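# Place rubber disc centred on rheometer lower plate

## Task

Put the rubber sample disc into the rheometer's test chamber so it lies flat on the lower plate, with its centre no more than 4 mm from the point directly beneath the upper plate, and finish with neither hand in contact with the disc.

## Robot and tools

Robot: two arms. left_arm has a left hand and right_arm a right hand; the left hand mirrors the right. Base poses in the scene frame: left_arm at (+0.041, +0.231, +0.025) m, quat_wxyz (+1.000, 0, 0, -0.016); right_arm at (+0.003, -0.372, +0.007) m, quat_wxyz (+1.000, 0, 0, +0.006). A two-camera stand is fixed behind the arms. A loose object may occasionally be nudged by the scene.

Frames: the scene frame has its origin at table-top height midway between the nominal bases, +z up, +x out over the table, +y toward left_arm. Hand poses, Hand targets, velocities and offsets are in each arm's own base frame. Fixed cameras and the table are in the scene frame. Each arm rotates about its Hand target position.

Hand point: rigid with the palm, 0.05 m in front of it and 0.15 m from the wrist mounting face. Its +z runs along straight fingers, +y out of the palm, +x across the palm away from the thumb on the right hand (toward the thumb on the left hand). Straight fingertips extend 0.06 to 0.07 m past the point along +z, their centre lines 0.06 m behind it along -y. A wrist bracket on the little-finger side reaches 0.10 m across and can collide.

Row layout (28 numbers, each in [-1, 1], always all 28 even if one arm moves): left_arm dx, dy, dz, rx, ry, rz, then left hand little, ring, middle, index, thumb_bend, thumb_turn, force_limit, speed; then the same 14 for right_arm. Pose numbers are offsets, not poses: 1.0 equals 0.6 m or 180 degrees, measured from the arm's Hand target at the start of the action, along its base axes; rx, ry, rz form one rotation vector. Sending zeros re-requests the current Hand target. Hand motor numbers are absolute targets: +1 open/straight, -1 closed; thumb_turn -1 puts the thumb in front of the palm, +1 beside it. force_limit maps -1 to about 0 N and +1 to 10 N (thumb motors 15 N). speed rises from near 0 at -1 to full at +0.48 and stays full above. There is no 'unchanged' value: to keep a hand as is, repeat the eight hand numbers of its last executed row; if none was ever sent, use its hand_measured six values plus hand_force_limit and hand_speed.

execute_actions(actions, cameras): actions is a list of actions; each action is up to 15 rows, one per 1/30 s step; fewer rows means the last row repeats to fill 15. Every row counts from the action's start pose, so a repeated offset adds again. Images come only for an empty list or when cameras names them (["all"], [] or names).

move(target, speed, blend, blocking, cameras): target is one 28-number row or a list of up to 15 rows; all offsets count from the same starting Hand targets. speed in m/s, 0.002 to 4.3, default 0.25 (turns up to twice that in rad/s), one value or one per target. blend in metres rounds corners; 0 stops at each target. Paths are straight, end together, last 0.5 s to 10 s, and do not avoid obstacles or the other arm. Faster moves lag more and hit harder; aiming further past a contact presses harder. Hand changes in later targets apply on arrival. The result adds a move: line such as done, off_target, moving, held or fault, plus limits (paced = pose clipped, held = steps withheld). done means within 10 mm and 2 degrees; neither done nor off_target tells you about contact. blocking=false returns after about 0.5 s while the move continues.

wait(seconds 0 to 10), stop() brakes a running move, zoom_image(camera, region [x0, y0, x1, y1] pixels, at most 504 by 504) on the newest image, show_instructions() shows reference pages, finished_scene(scene 1) ends irreversibly.

Results: end_effector_position (m) and end_effector_quat_wxyz in the base frame, Hand target (your last commanded pose after clipping; next offsets start from it), joint positions, joint velocities (may read within noise), joint torques (include arm weight; numbers 3 and 4 wrap at ±28 N m), motor temperatures, step readings for action calls, and for hands hand_measured, hand_stopped_by (moving, target, force, stalled, fault), hand_load_n (positive pushes the finger open; near 0 after a lost grip), hand_force_limit, hand_speed.

Behaviour: orientation commands are clipped to 40 degrees from the measured one per step. Hands often rest 1 to 3 cm (up to 5 cm) short, usually low; resend the shortfall as an offset. Wrist near the first joint axis can swing the whole arm; route around the base. An arm blocked by something keeps pressing until commanded back past its hand point.

Gripping: thumb in front of the palm, grasp objects 0.035 to 0.065 m thick, handles down to 0.025 m. Motors start only when their target changes by at least 0.002 and lock at target or force_limit. Close at speed -0.94 or below for gentle grips. To squeeze harder raise force_limit and send a more closed target; to release send a more open one.

Cameras: cam_head_left, cam_head_right, cam_high, cam_low, cam_left_wrist, cam_right_wrist, all 672x504; calibration is provided but may be off by millimetres to degrees.

Avoid: dropping the disc or releasing it while moving, fast contact, hard pushes on fixed or heavy parts, arm-to-arm contact or one hand gripping the other, knocking anything out of the work area, excess finger load. Motors heat under load or stretched reach: MOTOR HOT at 85 °C, arm faults and falls at 100 °C.

Each tool is called after "Emit:" as a command line: name --argument value for each argument, lists and objects as JSON in quotes; but a table of rows of numbers goes row by row, as --pt "numbers of a row", without its own name.

Reference images:

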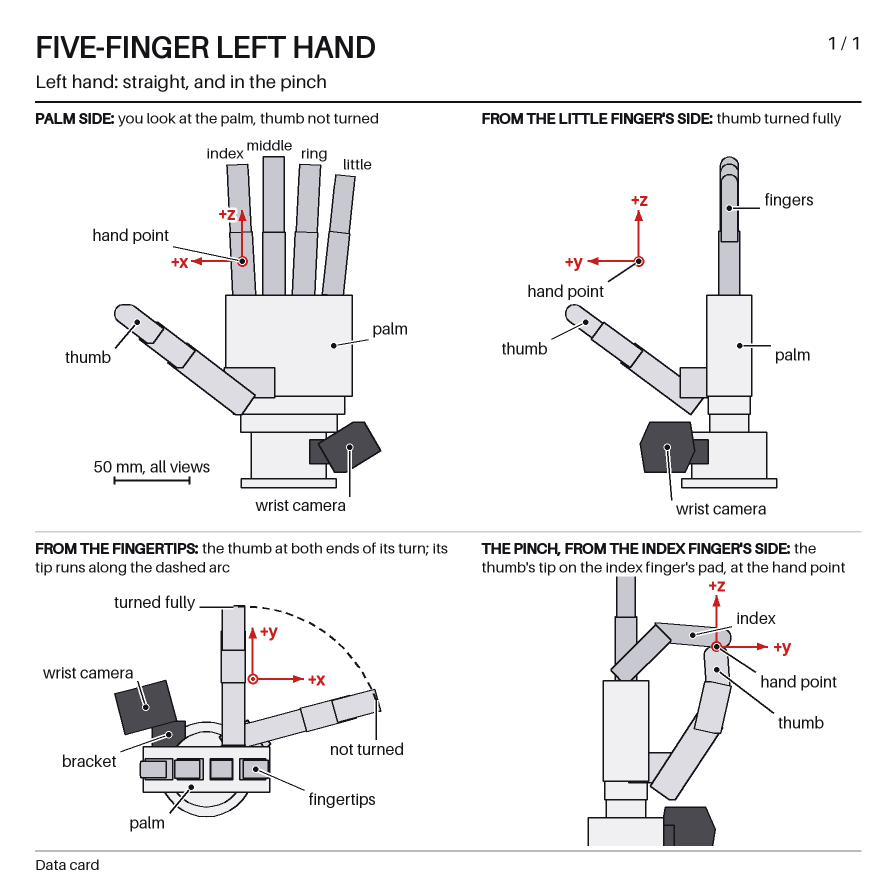

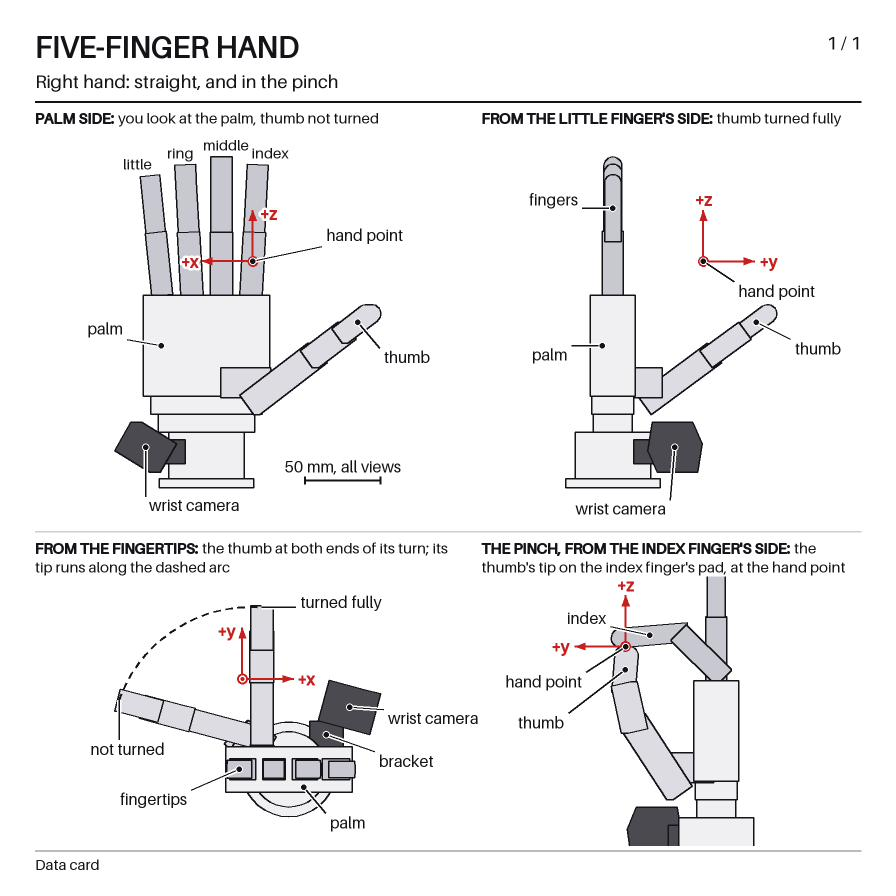

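## Session

Emit:
execute_actions --actions '[]'

Scene clock: 0.00 s.
left_arm: end_effector_position=(+0.1501, +0.1506, +0.1425) hand_measured=(+1.000, +1.000, +1.000, +1.000, +1.000, +1.000) hand_load_n=(+0.0, +0.0, +0.0, +0.0, +0.0, +0.0) hand_stopped_by=(target, target, target, target, target, target) hand_force_limit=0.00 hand_speed=-0.80 end_effector_quat_wxyz=(+0.155, +0.749, -0.618, +0.179) | right_arm: end_effector_position=(+0.4161, +0.0517, +0.2926) hand_measured=(+1.000, +1.000, +1.000, +1.000, +1.000, +1.000) hand_load_n=(+0.0, +0.0, +0.0, +0.0, +0.0, +0.0) hand_stopped_by=(target, target, target, target, target, target) hand_force_limit=0.00 hand_speed=-0.80 end_effector_quat_wxyz=(-0.144, +0.862, +0.045, +0.484)
Joint positions: left_arm=[0.973 1.357 0.966 -1.537 0.325 0.841] | right_arm=[0.193 0.836 0.851 -0.532 -0.129 -1.406]
Joint velocities: within noise
Joint torques (N m): no reading
Motor temperatures (°C): left_arm=[23 26 21 21 22 22] | right_arm=[25 25 23 22 22 25]
Heat: left arm: hottest shoulder 26 °C; right arm: hottest waist 25 °C.
Hand target: left_arm +0.1534, +0.1555, +0.1456; +0.148, +0.750, -0.620, +0.179 | right_arm +0.4198, +0.0524, +0.3035; -0.146, +0.857, +0.045, +0.492

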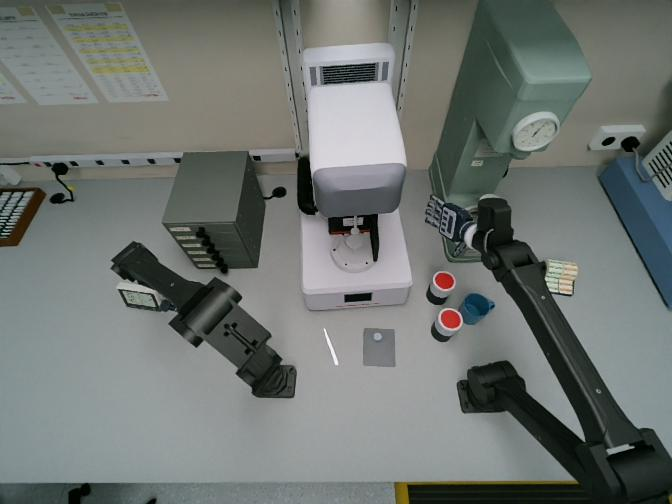

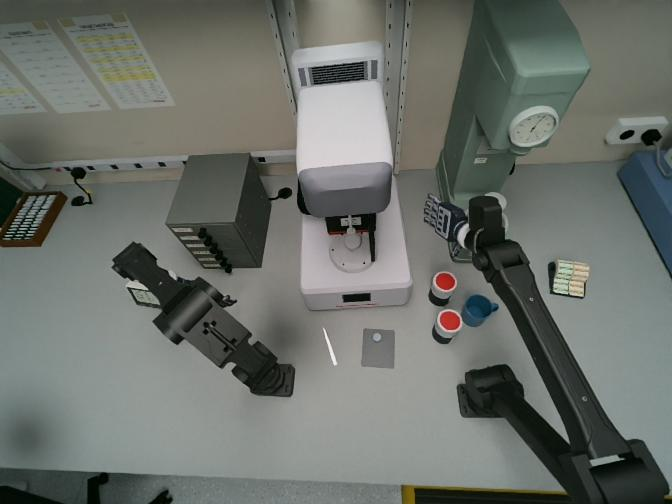

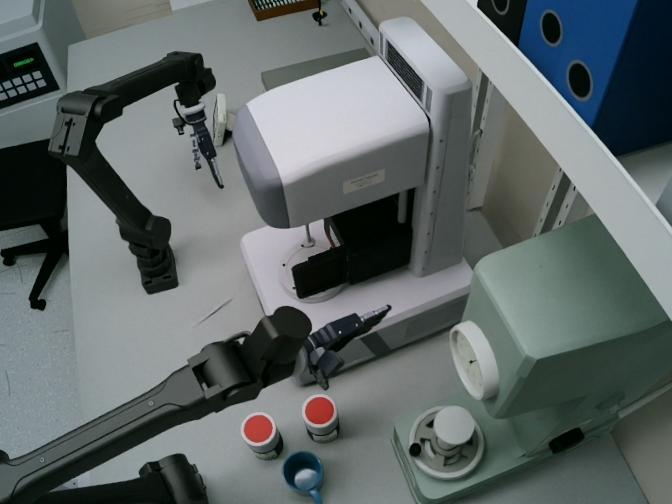

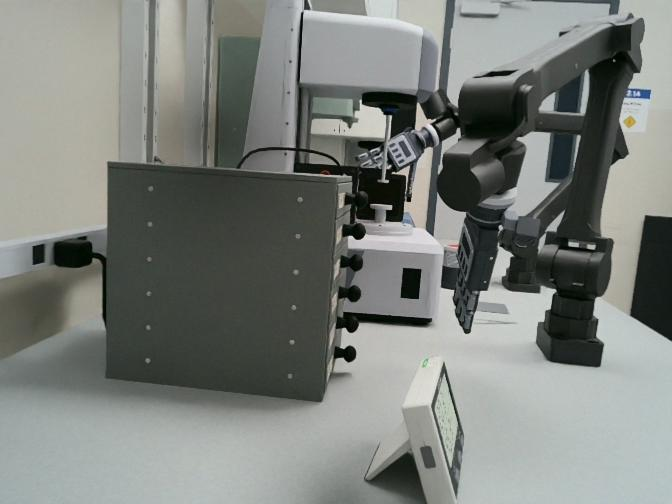

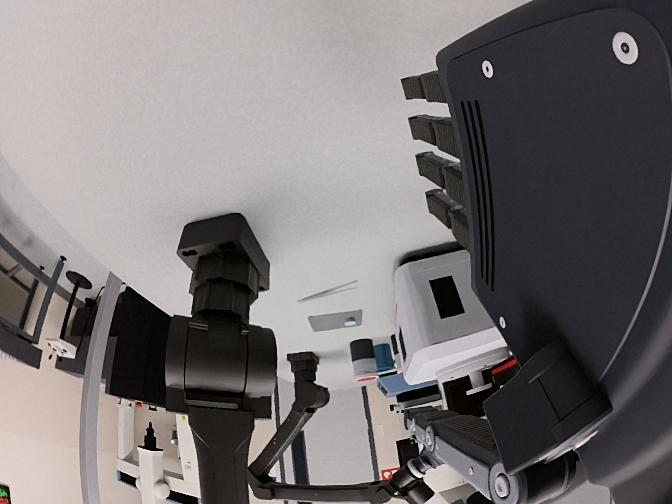

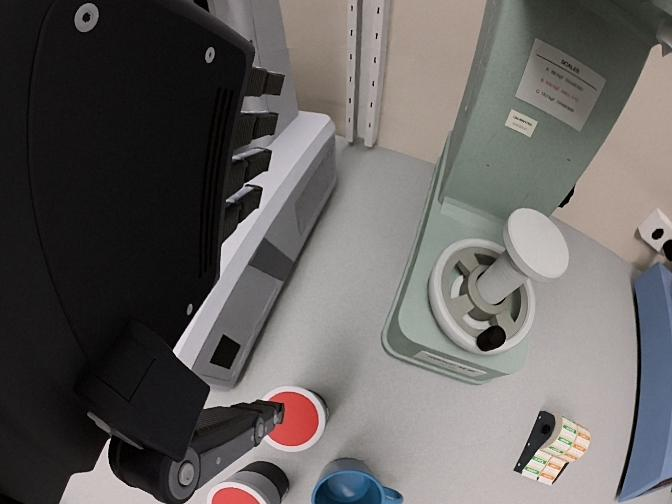

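Emit:
zoom_image --camera "cam_head_left" --region '[300, 300, 420, 390]'

Emit:
zoom_image --camera "cam_head_left" --region '[290, 190, 420, 290]'

Emit:
zoom_image --camera "cam_high" --region '[240, 180, 440, 330]'

Emit:
zoom_image --camera "cam_low" --region '[330, 80, 450, 240]'

Scaled by 4.200 from the camera's 672x504 image, which has a finer 960x720 frame.

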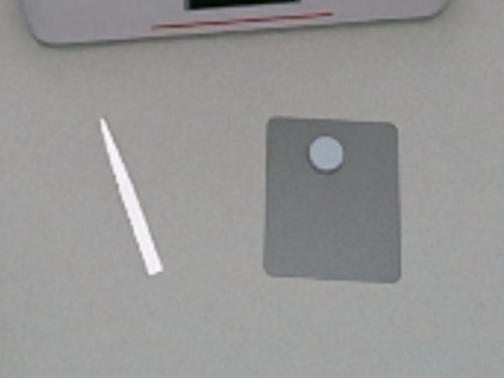

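Scaled by 3.877 from the camera's 672x504 image, which has a finer 960x720 frame.

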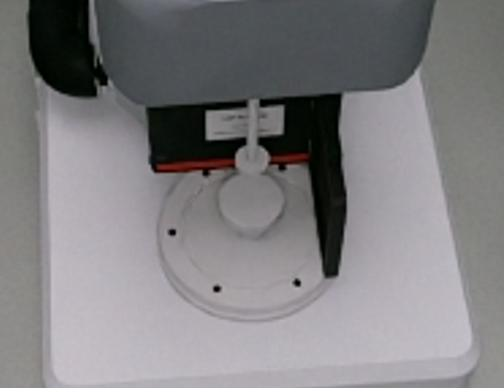

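Scaled by 2.520 from the camera's 672x504 image, which has a finer 960x720 frame.

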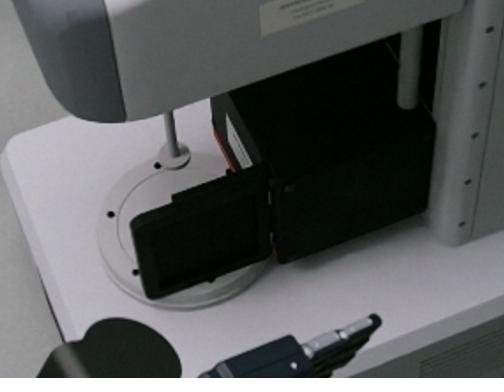

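Scaled by 3.150 from the camera's 672x504 image, which has a finer 960x720 frame.

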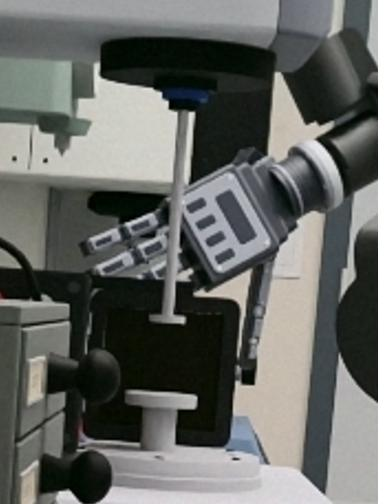

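Emit:
zoom_image --camera "cam_left_wrist" --region '[280, 250, 480, 400]'

Emit:
zoom_image --camera "cam_head_left" --region '[350, 320, 404, 374]'

Emit:
zoom_image --camera "cam_low" --region '[360, 150, 410, 240]'

Emit:
zoom_image --camera "cam_right_wrist" --region '[0, 0, 350, 504]'

Scaled by 2.520 from the camera's 672x504 image, which has a finer 960x720 frame.

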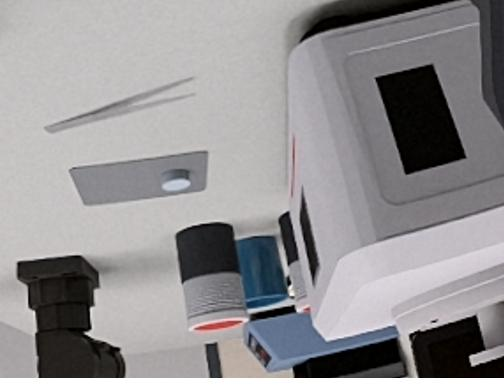

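Scaled by 9.333 from the camera's 672x504 image, which has a finer 960x720 frame.

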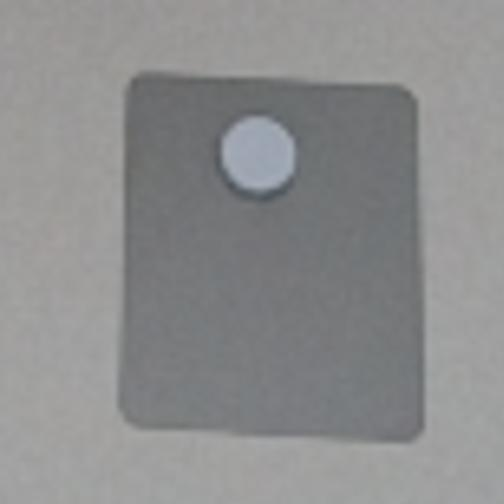

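Scaled by 5.600 from the camera's 672x504 image, which has a finer 960x720 frame.

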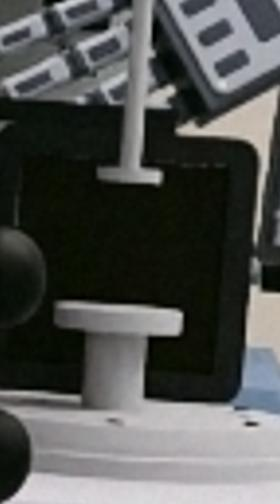

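Scaled by 1.000.

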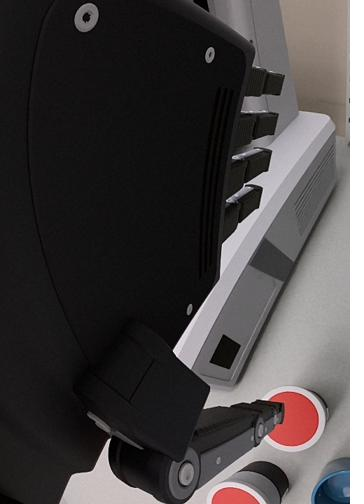

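Emit:
move --target '[0,0,0,0,0,0,1,1,1,1,1,1,0,-0.8,-0.4255,0.4068,0,0.1462,-0.0812,0.0014,-1,-1,0.3,0.3,0.7,-1,0,0]' --cameras '["all"]'

Scene clock: 355.93 s.
left_arm: end_effector_position=(+0.1501, +0.1506, +0.1425) hand_measured=(+1.000, +1.000, +1.000, +1.000, +1.000, +1.000) hand_load_n=(+0.0, +0.0, +0.0, +0.0, +0.0, +0.0) hand_stopped_by=(target, target, target, target, target, target) hand_force_limit=0.00 hand_speed=-0.80 end_effector_quat_wxyz=(+0.155, +0.749, -0.618, +0.179) | right_arm: end_effector_position=(+0.1668, +0.2933, +0.3047) hand_measured=(-1.000, -1.000, +0.300, +0.300, +0.700, -1.000) hand_load_n=(+0.0, +0.0, +0.0, +0.0, +0.0, +0.5) hand_stopped_by=(target, target, target, target, target, target) hand_force_limit=0.00 hand_speed=0.00 end_effector_quat_wxyz=(-0.328, +0.734, -0.051, +0.593)
Joint positions: left_arm=[0.973 1.357 0.966 -1.537 0.325 0.841] | right_arm=[1.649 0.757 0.641 -0.112 1.204 -0.782]
Joint torques (N m): left_arm=[0.21 -9.35 7.47 -0.36 0.24 -0.04] | right_arm=[0.85 -0.85 8.58 1.52 0.31 -0.15]
Motor temperatures (°C): left_arm=[23 25 25 20 21 20] | right_arm=[24 24 30 21 22 22]
Heat: left arm: hottest shoulder 25 °C; right arm: hottest elbow 30 °C.
Hand target: left_arm +0.1534, +0.1555, +0.1456; +0.148, +0.750, -0.620, +0.179 | right_arm +0.1646, +0.2964, +0.3034; -0.330, +0.733, -0.048, +0.593
Off the commanded pose: left_arm 0.007 m, 1 deg | right_arm 0.004 m, 0 deg.
move: done
camera_calibration:
cam_right_wrist: T_world_to_cam=[[0.434047, -0.843412, -0.316637, 0.279887], [-0.625976, -0.0295863, -0.779281, 0.347282], [0.647887, 0.536452, -0.540797, 0.0136737], [0, 0, 0, 1]] pos_world=[0.087047, 0.239, 0.366648]

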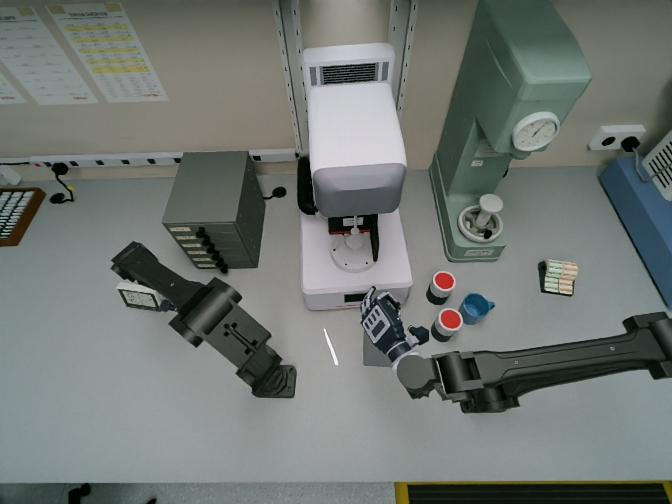

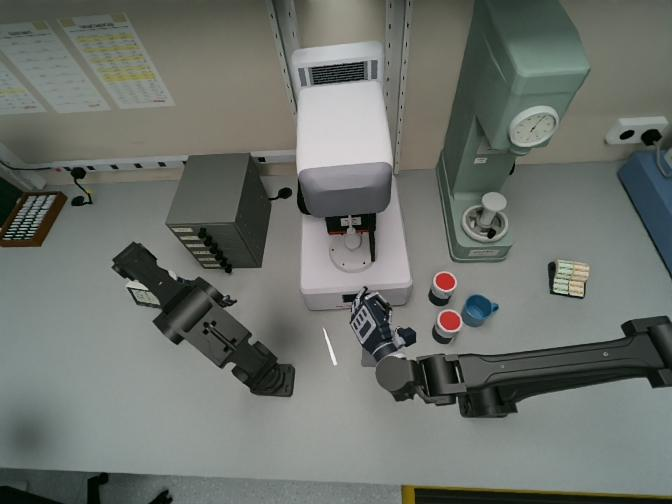

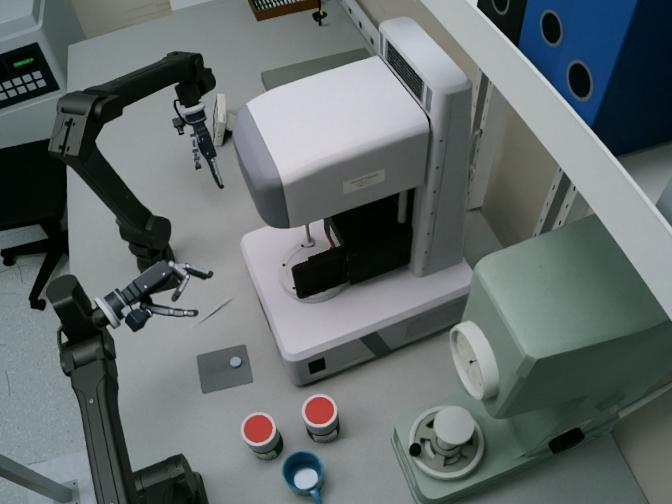

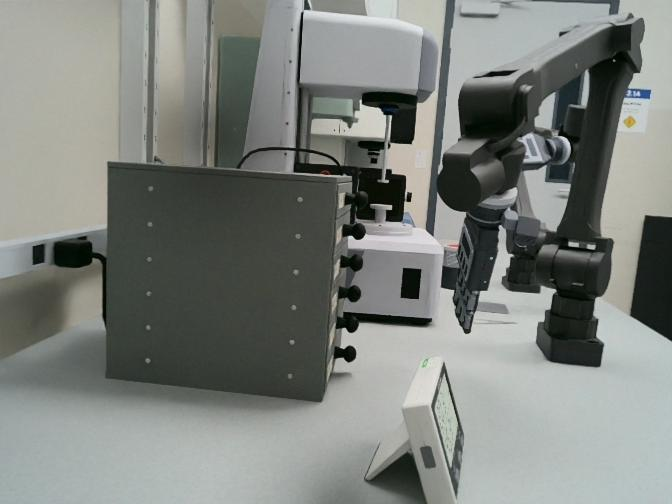

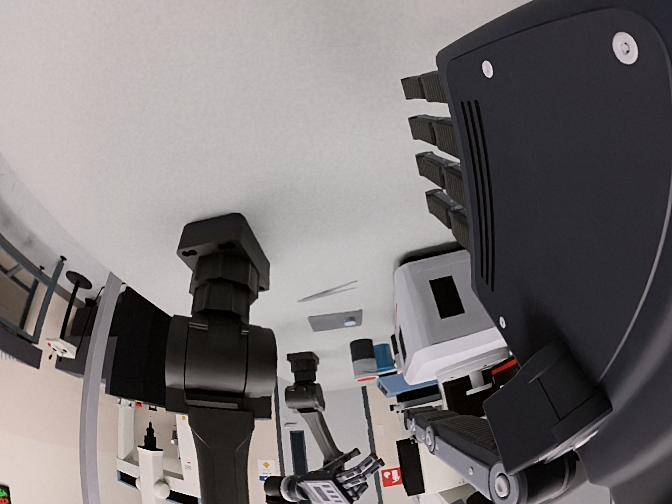

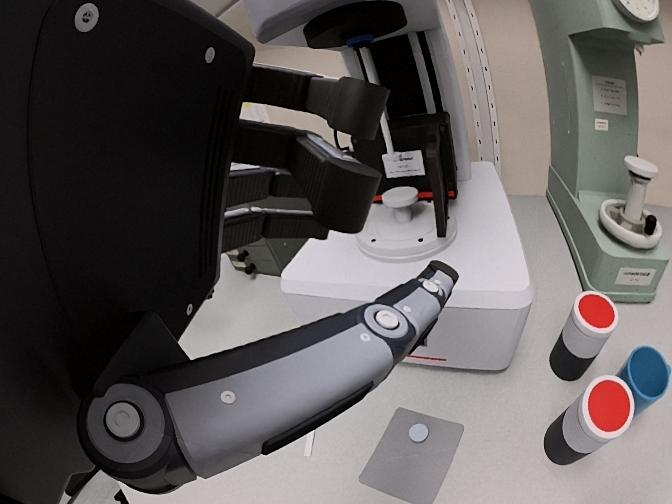

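Emit:
zoom_image --camera "cam_right_wrist" --region '[210, 40, 520, 504]'

Emit:
zoom_image --camera "cam_high" --region '[60, 240, 260, 400]'

Scaled by 1.086 from the camera's 672x504 image, which has a finer 960x720 frame.

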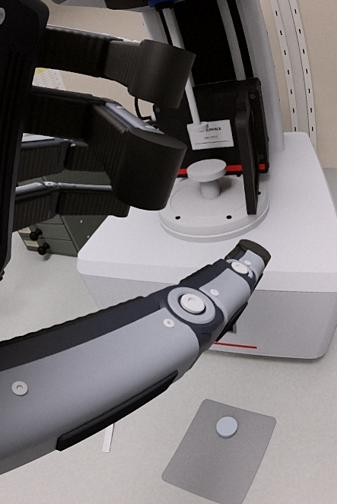

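Scaled by 2.520 from the camera's 672x504 image, which has a finer 960x720 frame.

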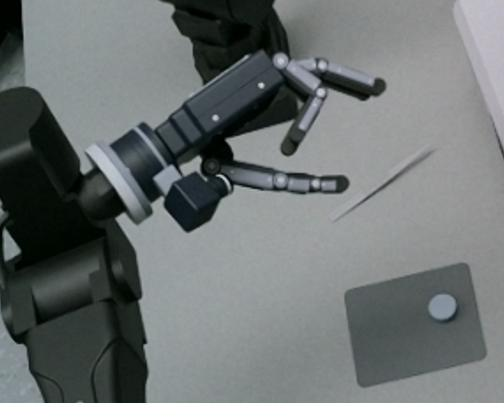

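Emit:
execute_actions --actions '[[[0,0,0,0,0,0,1,1,1,1,1,1,0,-0.8,0,0,0,0,0,0,-1,-1,0.0,0.0,0.5,-1,0,0]]]' --cameras '["cam_head_left","cam_head_right","cam_high","cam_right_wrist"]'

Emit:
zoom_image --camera "cam_high" --region '[60, 240, 260, 400]'

Emit:
zoom_image --camera "cam_head_left" --region '[340, 270, 440, 370]'

Emit:
zoom_image --camera "cam_right_wrist" --region '[210, 40, 520, 350]'

Scene clock: 385.03 s.
left_arm: end_effector_position=(+0.1501, +0.1506, +0.1425) hand_measured=(+1.000, +1.000, +1.000, +1.000, +1.000, +1.000) hand_load_n=(+0.0, +0.0, +0.0, +0.0, +0.0, +0.0) hand_stopped_by=(target, target, target, target, target, target) hand_force_limit=0.00 hand_speed=-0.80 end_effector_quat_wxyz=(+0.155, +0.749, -0.618, +0.179) | right_arm: end_effector_position=(+0.1668, +0.2933, +0.3048) hand_measured=(-1.000, -1.000, +0.000, +0.000, +0.500, -1.000) hand_load_n=(+0.0, +0.0, +0.0, +0.0, +0.0, +0.0) hand_stopped_by=(target, target, target, target, target, target) hand_force_limit=0.00 hand_speed=0.00 end_effector_quat_wxyz=(-0.328, +0.733, -0.051, +0.593)
Joint positions: left_arm=[0.973 1.357 0.966 -1.537 0.325 0.841] | right_arm=[1.649 0.757 0.641 -0.112 1.204 -0.782]
Joint torques (N m): left_arm=[0.26 -9.41 7.47 -0.39 0.24 -0.04] | right_arm=[0.79 -0.91 8.54 1.54 0.31 -0.16]
Heat: left arm: hottest shoulder 25 °C; right arm: hottest elbow 30 °C.
Hand target: left_arm +0.1534, +0.1555, +0.1456; +0.148, +0.750, -0.620, +0.179 | right_arm +0.1646, +0.2964, +0.3034; -0.330, +0.733, -0.048, +0.593
Off the commanded pose: left_arm 0.007 m, 1 deg | right_arm 0.004 m, 0 deg.
Step readings (end_effector_position of left_arm | right_arm):
0: (+0.1501, +0.1506, +0.1425) | (+0.1668, +0.2934, +0.3048)
1: (+0.1501, +0.1506, +0.1425) | (+0.1668, +0.2934, +0.3048)
2: (+0.1501, +0.1506, +0.1425) | (+0.1668, +0.2934, +0.3048)
4: (+0.1501, +0.1506, +0.1425) | (+0.1668, +0.2934, +0.3048)
8: (+0.1501, +0.1506, +0.1425) | (+0.1668, +0.2933, +0.3048)
15: (+0.1501, +0.1506, +0.1425) | (+0.1668, +0.2933, +0.3048)
camera_calibration:
cam_right_wrist: T_world_to_cam=[[0.4337, -0.84347, -0.316959, 0.280081], [-0.625992, -0.0290345, -0.779289, 0.347232], [0.648104, 0.536391, -0.540598, 0.0136498], [0, 0, 0, 1]] pos_world=[0.087047, 0.239, 0.366748]
Images, in order (width x height): cam_head_left 672x504, cam_head_right 672x504, cam_high 672x504, cam_right_wrist 672x504.

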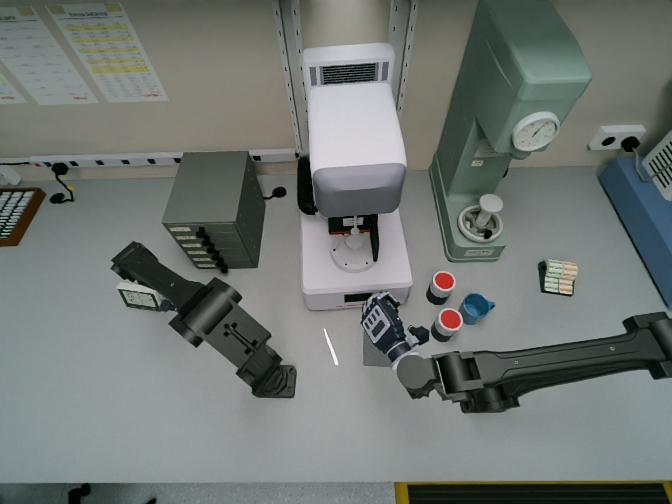

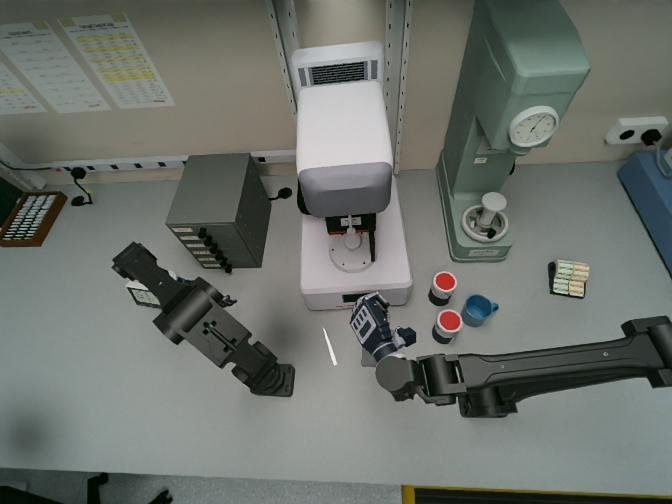

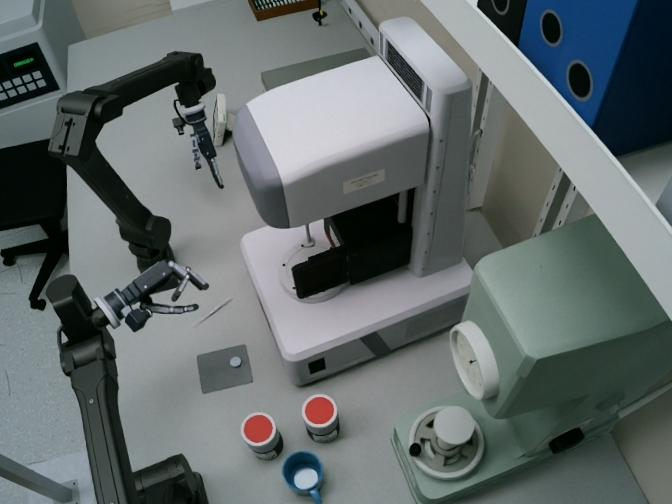

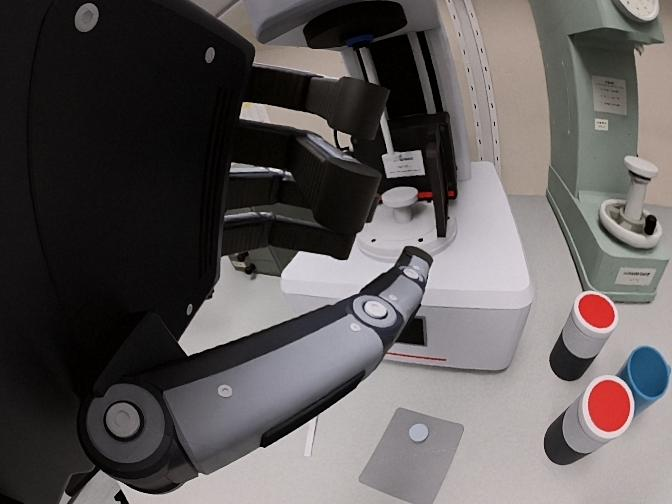

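Scaled by 2.520 from the camera's 672x504 image, which has a finer 960x720 frame.

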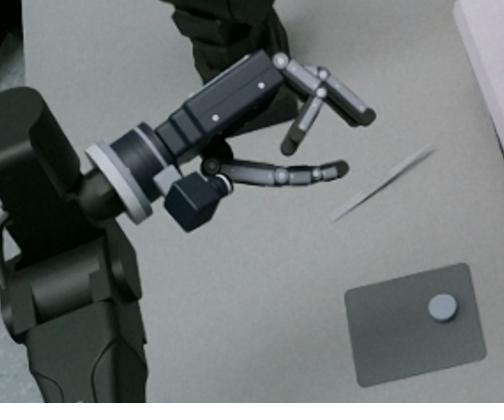

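Scaled by 5.040 from the camera's 672x504 image, which has a finer 960x720 frame.

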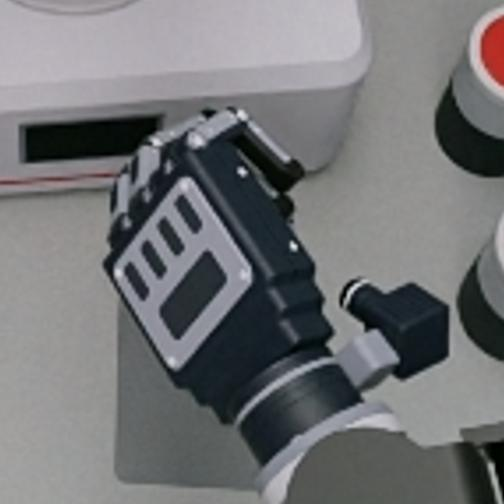

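Scaled by 1.626 from the camera's 672x504 image, which has a finer 960x720 frame.

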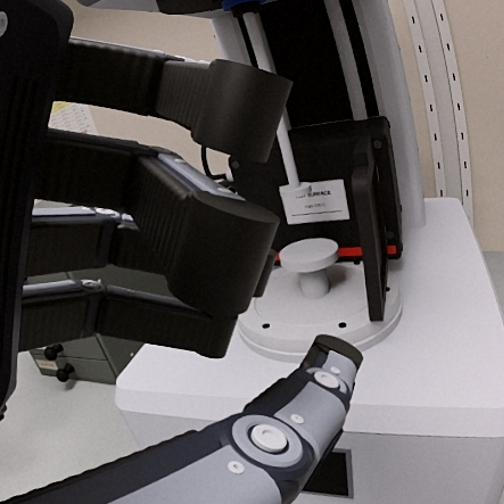

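Emit:
move --target '[0,0,0,0,0,0,1,1,1,1,1,1,0,-0.8,0,0,-0.339,0,0,0,-1,-1,0.3,0.3,0.7,-1,0,0]' --cameras '["cam_head_left","cam_head_right","cam_high","cam_right_wrist"]'

Emit:
zoom_image --camera "cam_high" --region '[120, 260, 320, 420]'

Emit:
zoom_image --camera "cam_right_wrist" --region '[210, 140, 520, 450]'

Scene clock: 409.47 s.
left_arm: end_effector_position=(+0.1501, +0.1506, +0.1425) hand_measured=(+1.000, +1.000, +1.000, +1.000, +1.000, +1.000) hand_load_n=(+0.0, +0.0, +0.0, +0.0, +0.0, +0.0) hand_stopped_by=(target, target, target, target, target, target) hand_force_limit=0.00 hand_speed=-0.80 end_effector_quat_wxyz=(+0.155, +0.749, -0.618, +0.179) | right_arm: end_effector_position=(+0.1663, +0.2977, +0.1037) hand_measured=(-1.000, -1.000, +0.300, +0.300, +0.700, -1.000) hand_load_n=(+0.0, +0.0, -0.5, +0.0, +0.0, +0.0) hand_stopped_by=(target, target, target, target, target, target) hand_force_limit=0.00 hand_speed=0.00 end_effector_quat_wxyz=(-0.333, +0.732, -0.055, +0.591)
Joint positions: left_arm=[0.973 1.357 0.966 -1.537 0.325 0.841] | right_arm=[1.649 1.237 0.262 0.752 1.204 -0.775]
Joint torques (N m): left_arm=[0.26 -9.35 7.47 -0.36 0.24 -0.04] | right_arm=[0.79 -2.78 4.77 1.5 0.31 -0.18]
Heat: left arm: hottest shoulder 25 °C; right arm: hottest elbow 30 °C.
Hand target: left_arm +0.1534, +0.1555, +0.1456; +0.148, +0.750, -0.620, +0.179 | right_arm +0.1646, +0.2964, +0.1001; -0.330, +0.733, -0.048, +0.593
Off the commanded pose: left_arm 0.007 m, 1 deg | right_arm 0.004 m, 1 deg.
move: done
camera_calibration:
cam_right_wrist: T_world_to_cam=[[0.432562, -0.839349, -0.329216, 0.220581], [-0.628988, -0.0193222, -0.777175, 0.187687], [0.64596, 0.543249, -0.536299, -0.099251], [0, 0, 0, 1]] pos_world=[0.0867503, 0.242689, 0.165256]
Images, in order (width x height): cam_head_left 672x504, cam_head_right 672x504, cam_high 672x504, cam_right_wrist 672x504.

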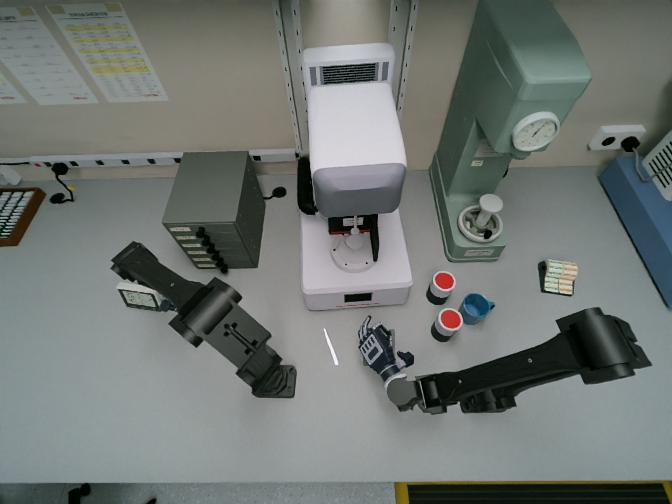

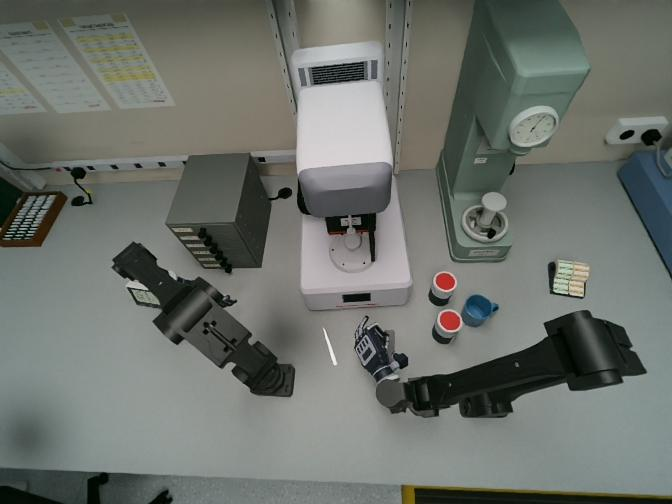

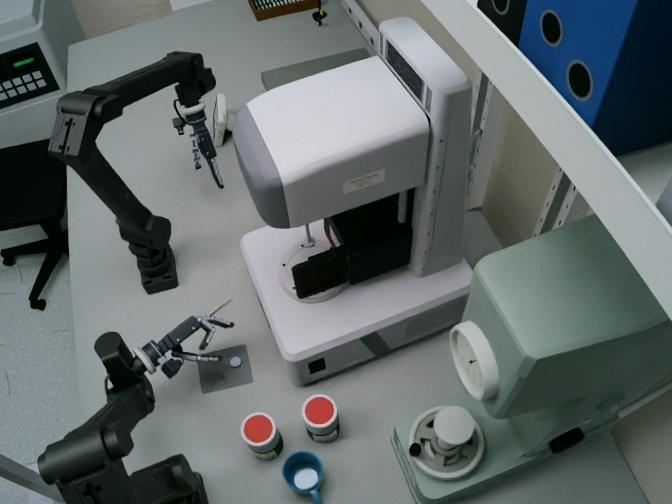

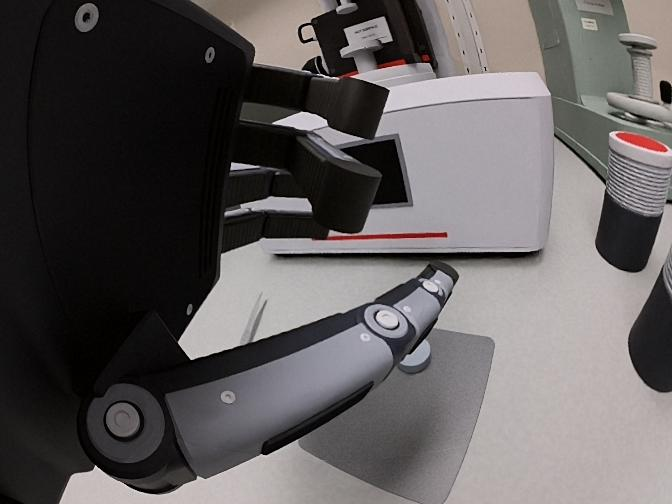

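Scaled by 2.520 from the camera's 672x504 image, which has a finer 960x720 frame.

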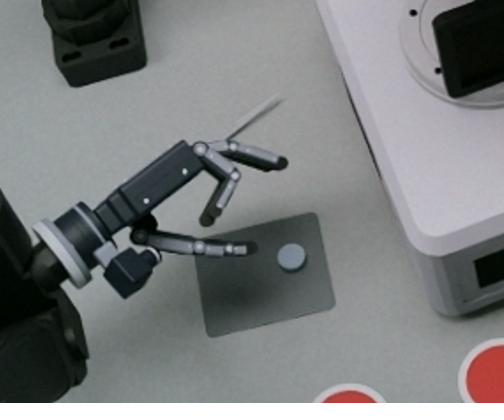

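Scaled by 1.626 from the camera's 672x504 image, which has a finer 960x720 frame.

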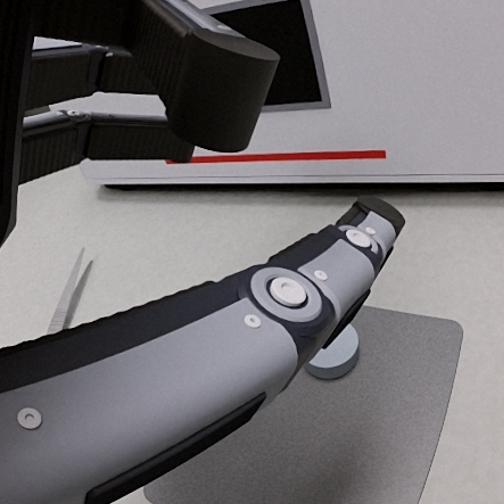

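Emit:
move --target '[0,0,0,0,0,0,1,1,1,1,1,1,0,-0.8,-0.0017,-0.005,-0.117,0,0,0,-1,-1,0.3,0.3,0.7,-1,0,0]' --speed 0.12 --cameras '["cam_head_left","cam_high","cam_right_wrist"]'

Emit:
zoom_image --camera "cam_high" --region '[170, 310, 290, 410]'

Emit:
zoom_image --camera "cam_head_left" --region '[340, 300, 420, 380]'

Emit:
zoom_image --camera "cam_right_wrist" --region '[210, 140, 520, 450]'

Scene clock: 432.67 s.
left_arm: end_effector_position=(+0.1501, +0.1506, +0.1425) hand_measured=(+1.000, +1.000, +1.000, +1.000, +1.000, +1.000) hand_load_n=(+0.0, +0.0, +0.0, +0.0, +0.0, +0.0) hand_stopped_by=(target, target, target, target, target, target) hand_force_limit=0.00 hand_speed=-0.80 end_effector_quat_wxyz=(+0.155, +0.749, -0.618, +0.179) | right_arm: end_effector_position=(+0.1658, +0.2955, +0.0328) hand_measured=(-1.000, -1.000, +0.300, +0.300, +0.700, -1.000) hand_load_n=(+0.0, +0.0, +0.0, +0.0, +0.0, +0.0) hand_stopped_by=(target, target, target, target, target, target) hand_force_limit=0.00 hand_speed=0.00 end_effector_quat_wxyz=(-0.333, +0.732, -0.057, +0.592)
Joint positions: left_arm=[0.973 1.357 0.966 -1.537 0.325 0.841] | right_arm=[1.652 1.657 0.223 1.21 1.209 -0.772]
Joint torques (N m): left_arm=[0.21 -9.41 7.47 -0.38 0.24 -0.04] | right_arm=[0.97 -4.84 1.54 1.55 0.31 -0.2]
Heat: left arm: hottest shoulder 25 °C; right arm: hottest elbow 28 °C.
Hand target: left_arm +0.1534, +0.1555, +0.1456; +0.148, +0.750, -0.620, +0.179 | right_arm +0.1635, +0.2934, +0.0298; -0.330, +0.733, -0.048, +0.593
Off the commanded pose: left_arm 0.007 m, 1 deg | right_arm 0.004 m, 1 deg.
move: done
camera_calibration:
cam_right_wrist: T_world_to_cam=[[0.430906, -0.839756, -0.330349, 0.19597], [-0.629041, -0.0170468, -0.777185, 0.131546], [0.647014, 0.542697, -0.535586, -0.135773], [0, 0, 0, 1]] pos_world=[0.0861503, 0.240493, 0.0942565]
Images, in order (width x height): cam_head_left 672x504, cam_high 672x504, cam_right_wrist 672x504.

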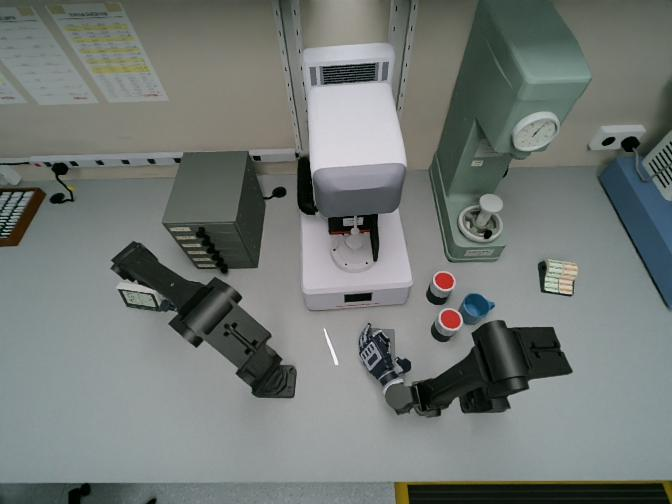

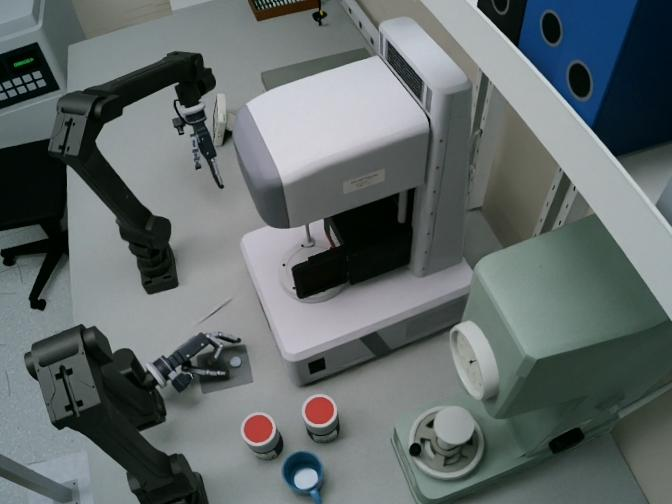

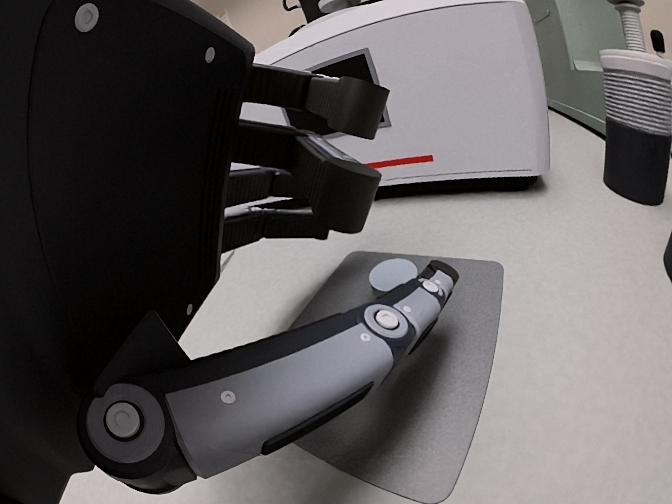

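Scaled by 4.200 from the camera's 672x504 image, which has a finer 960x720 frame.

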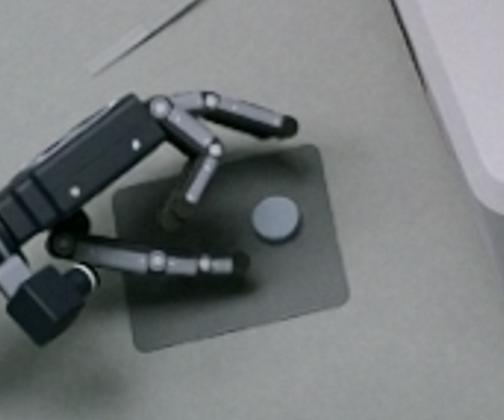

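Scaled by 6.300 from the camera's 672x504 image, which has a finer 960x720 frame.

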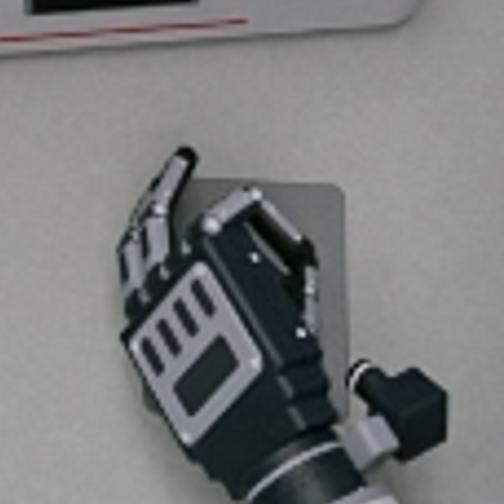

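Scaled by 1.626 from the camera's 672x504 image, which has a finer 960x720 frame.

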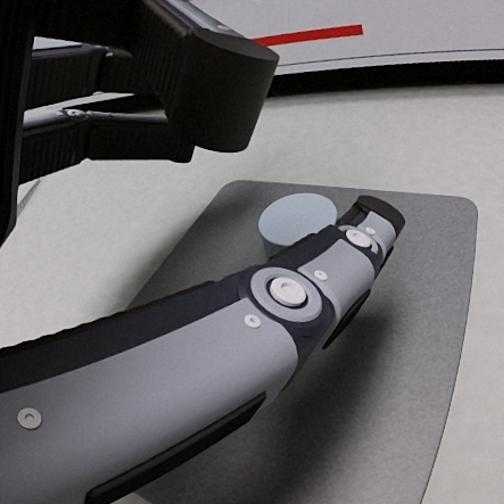

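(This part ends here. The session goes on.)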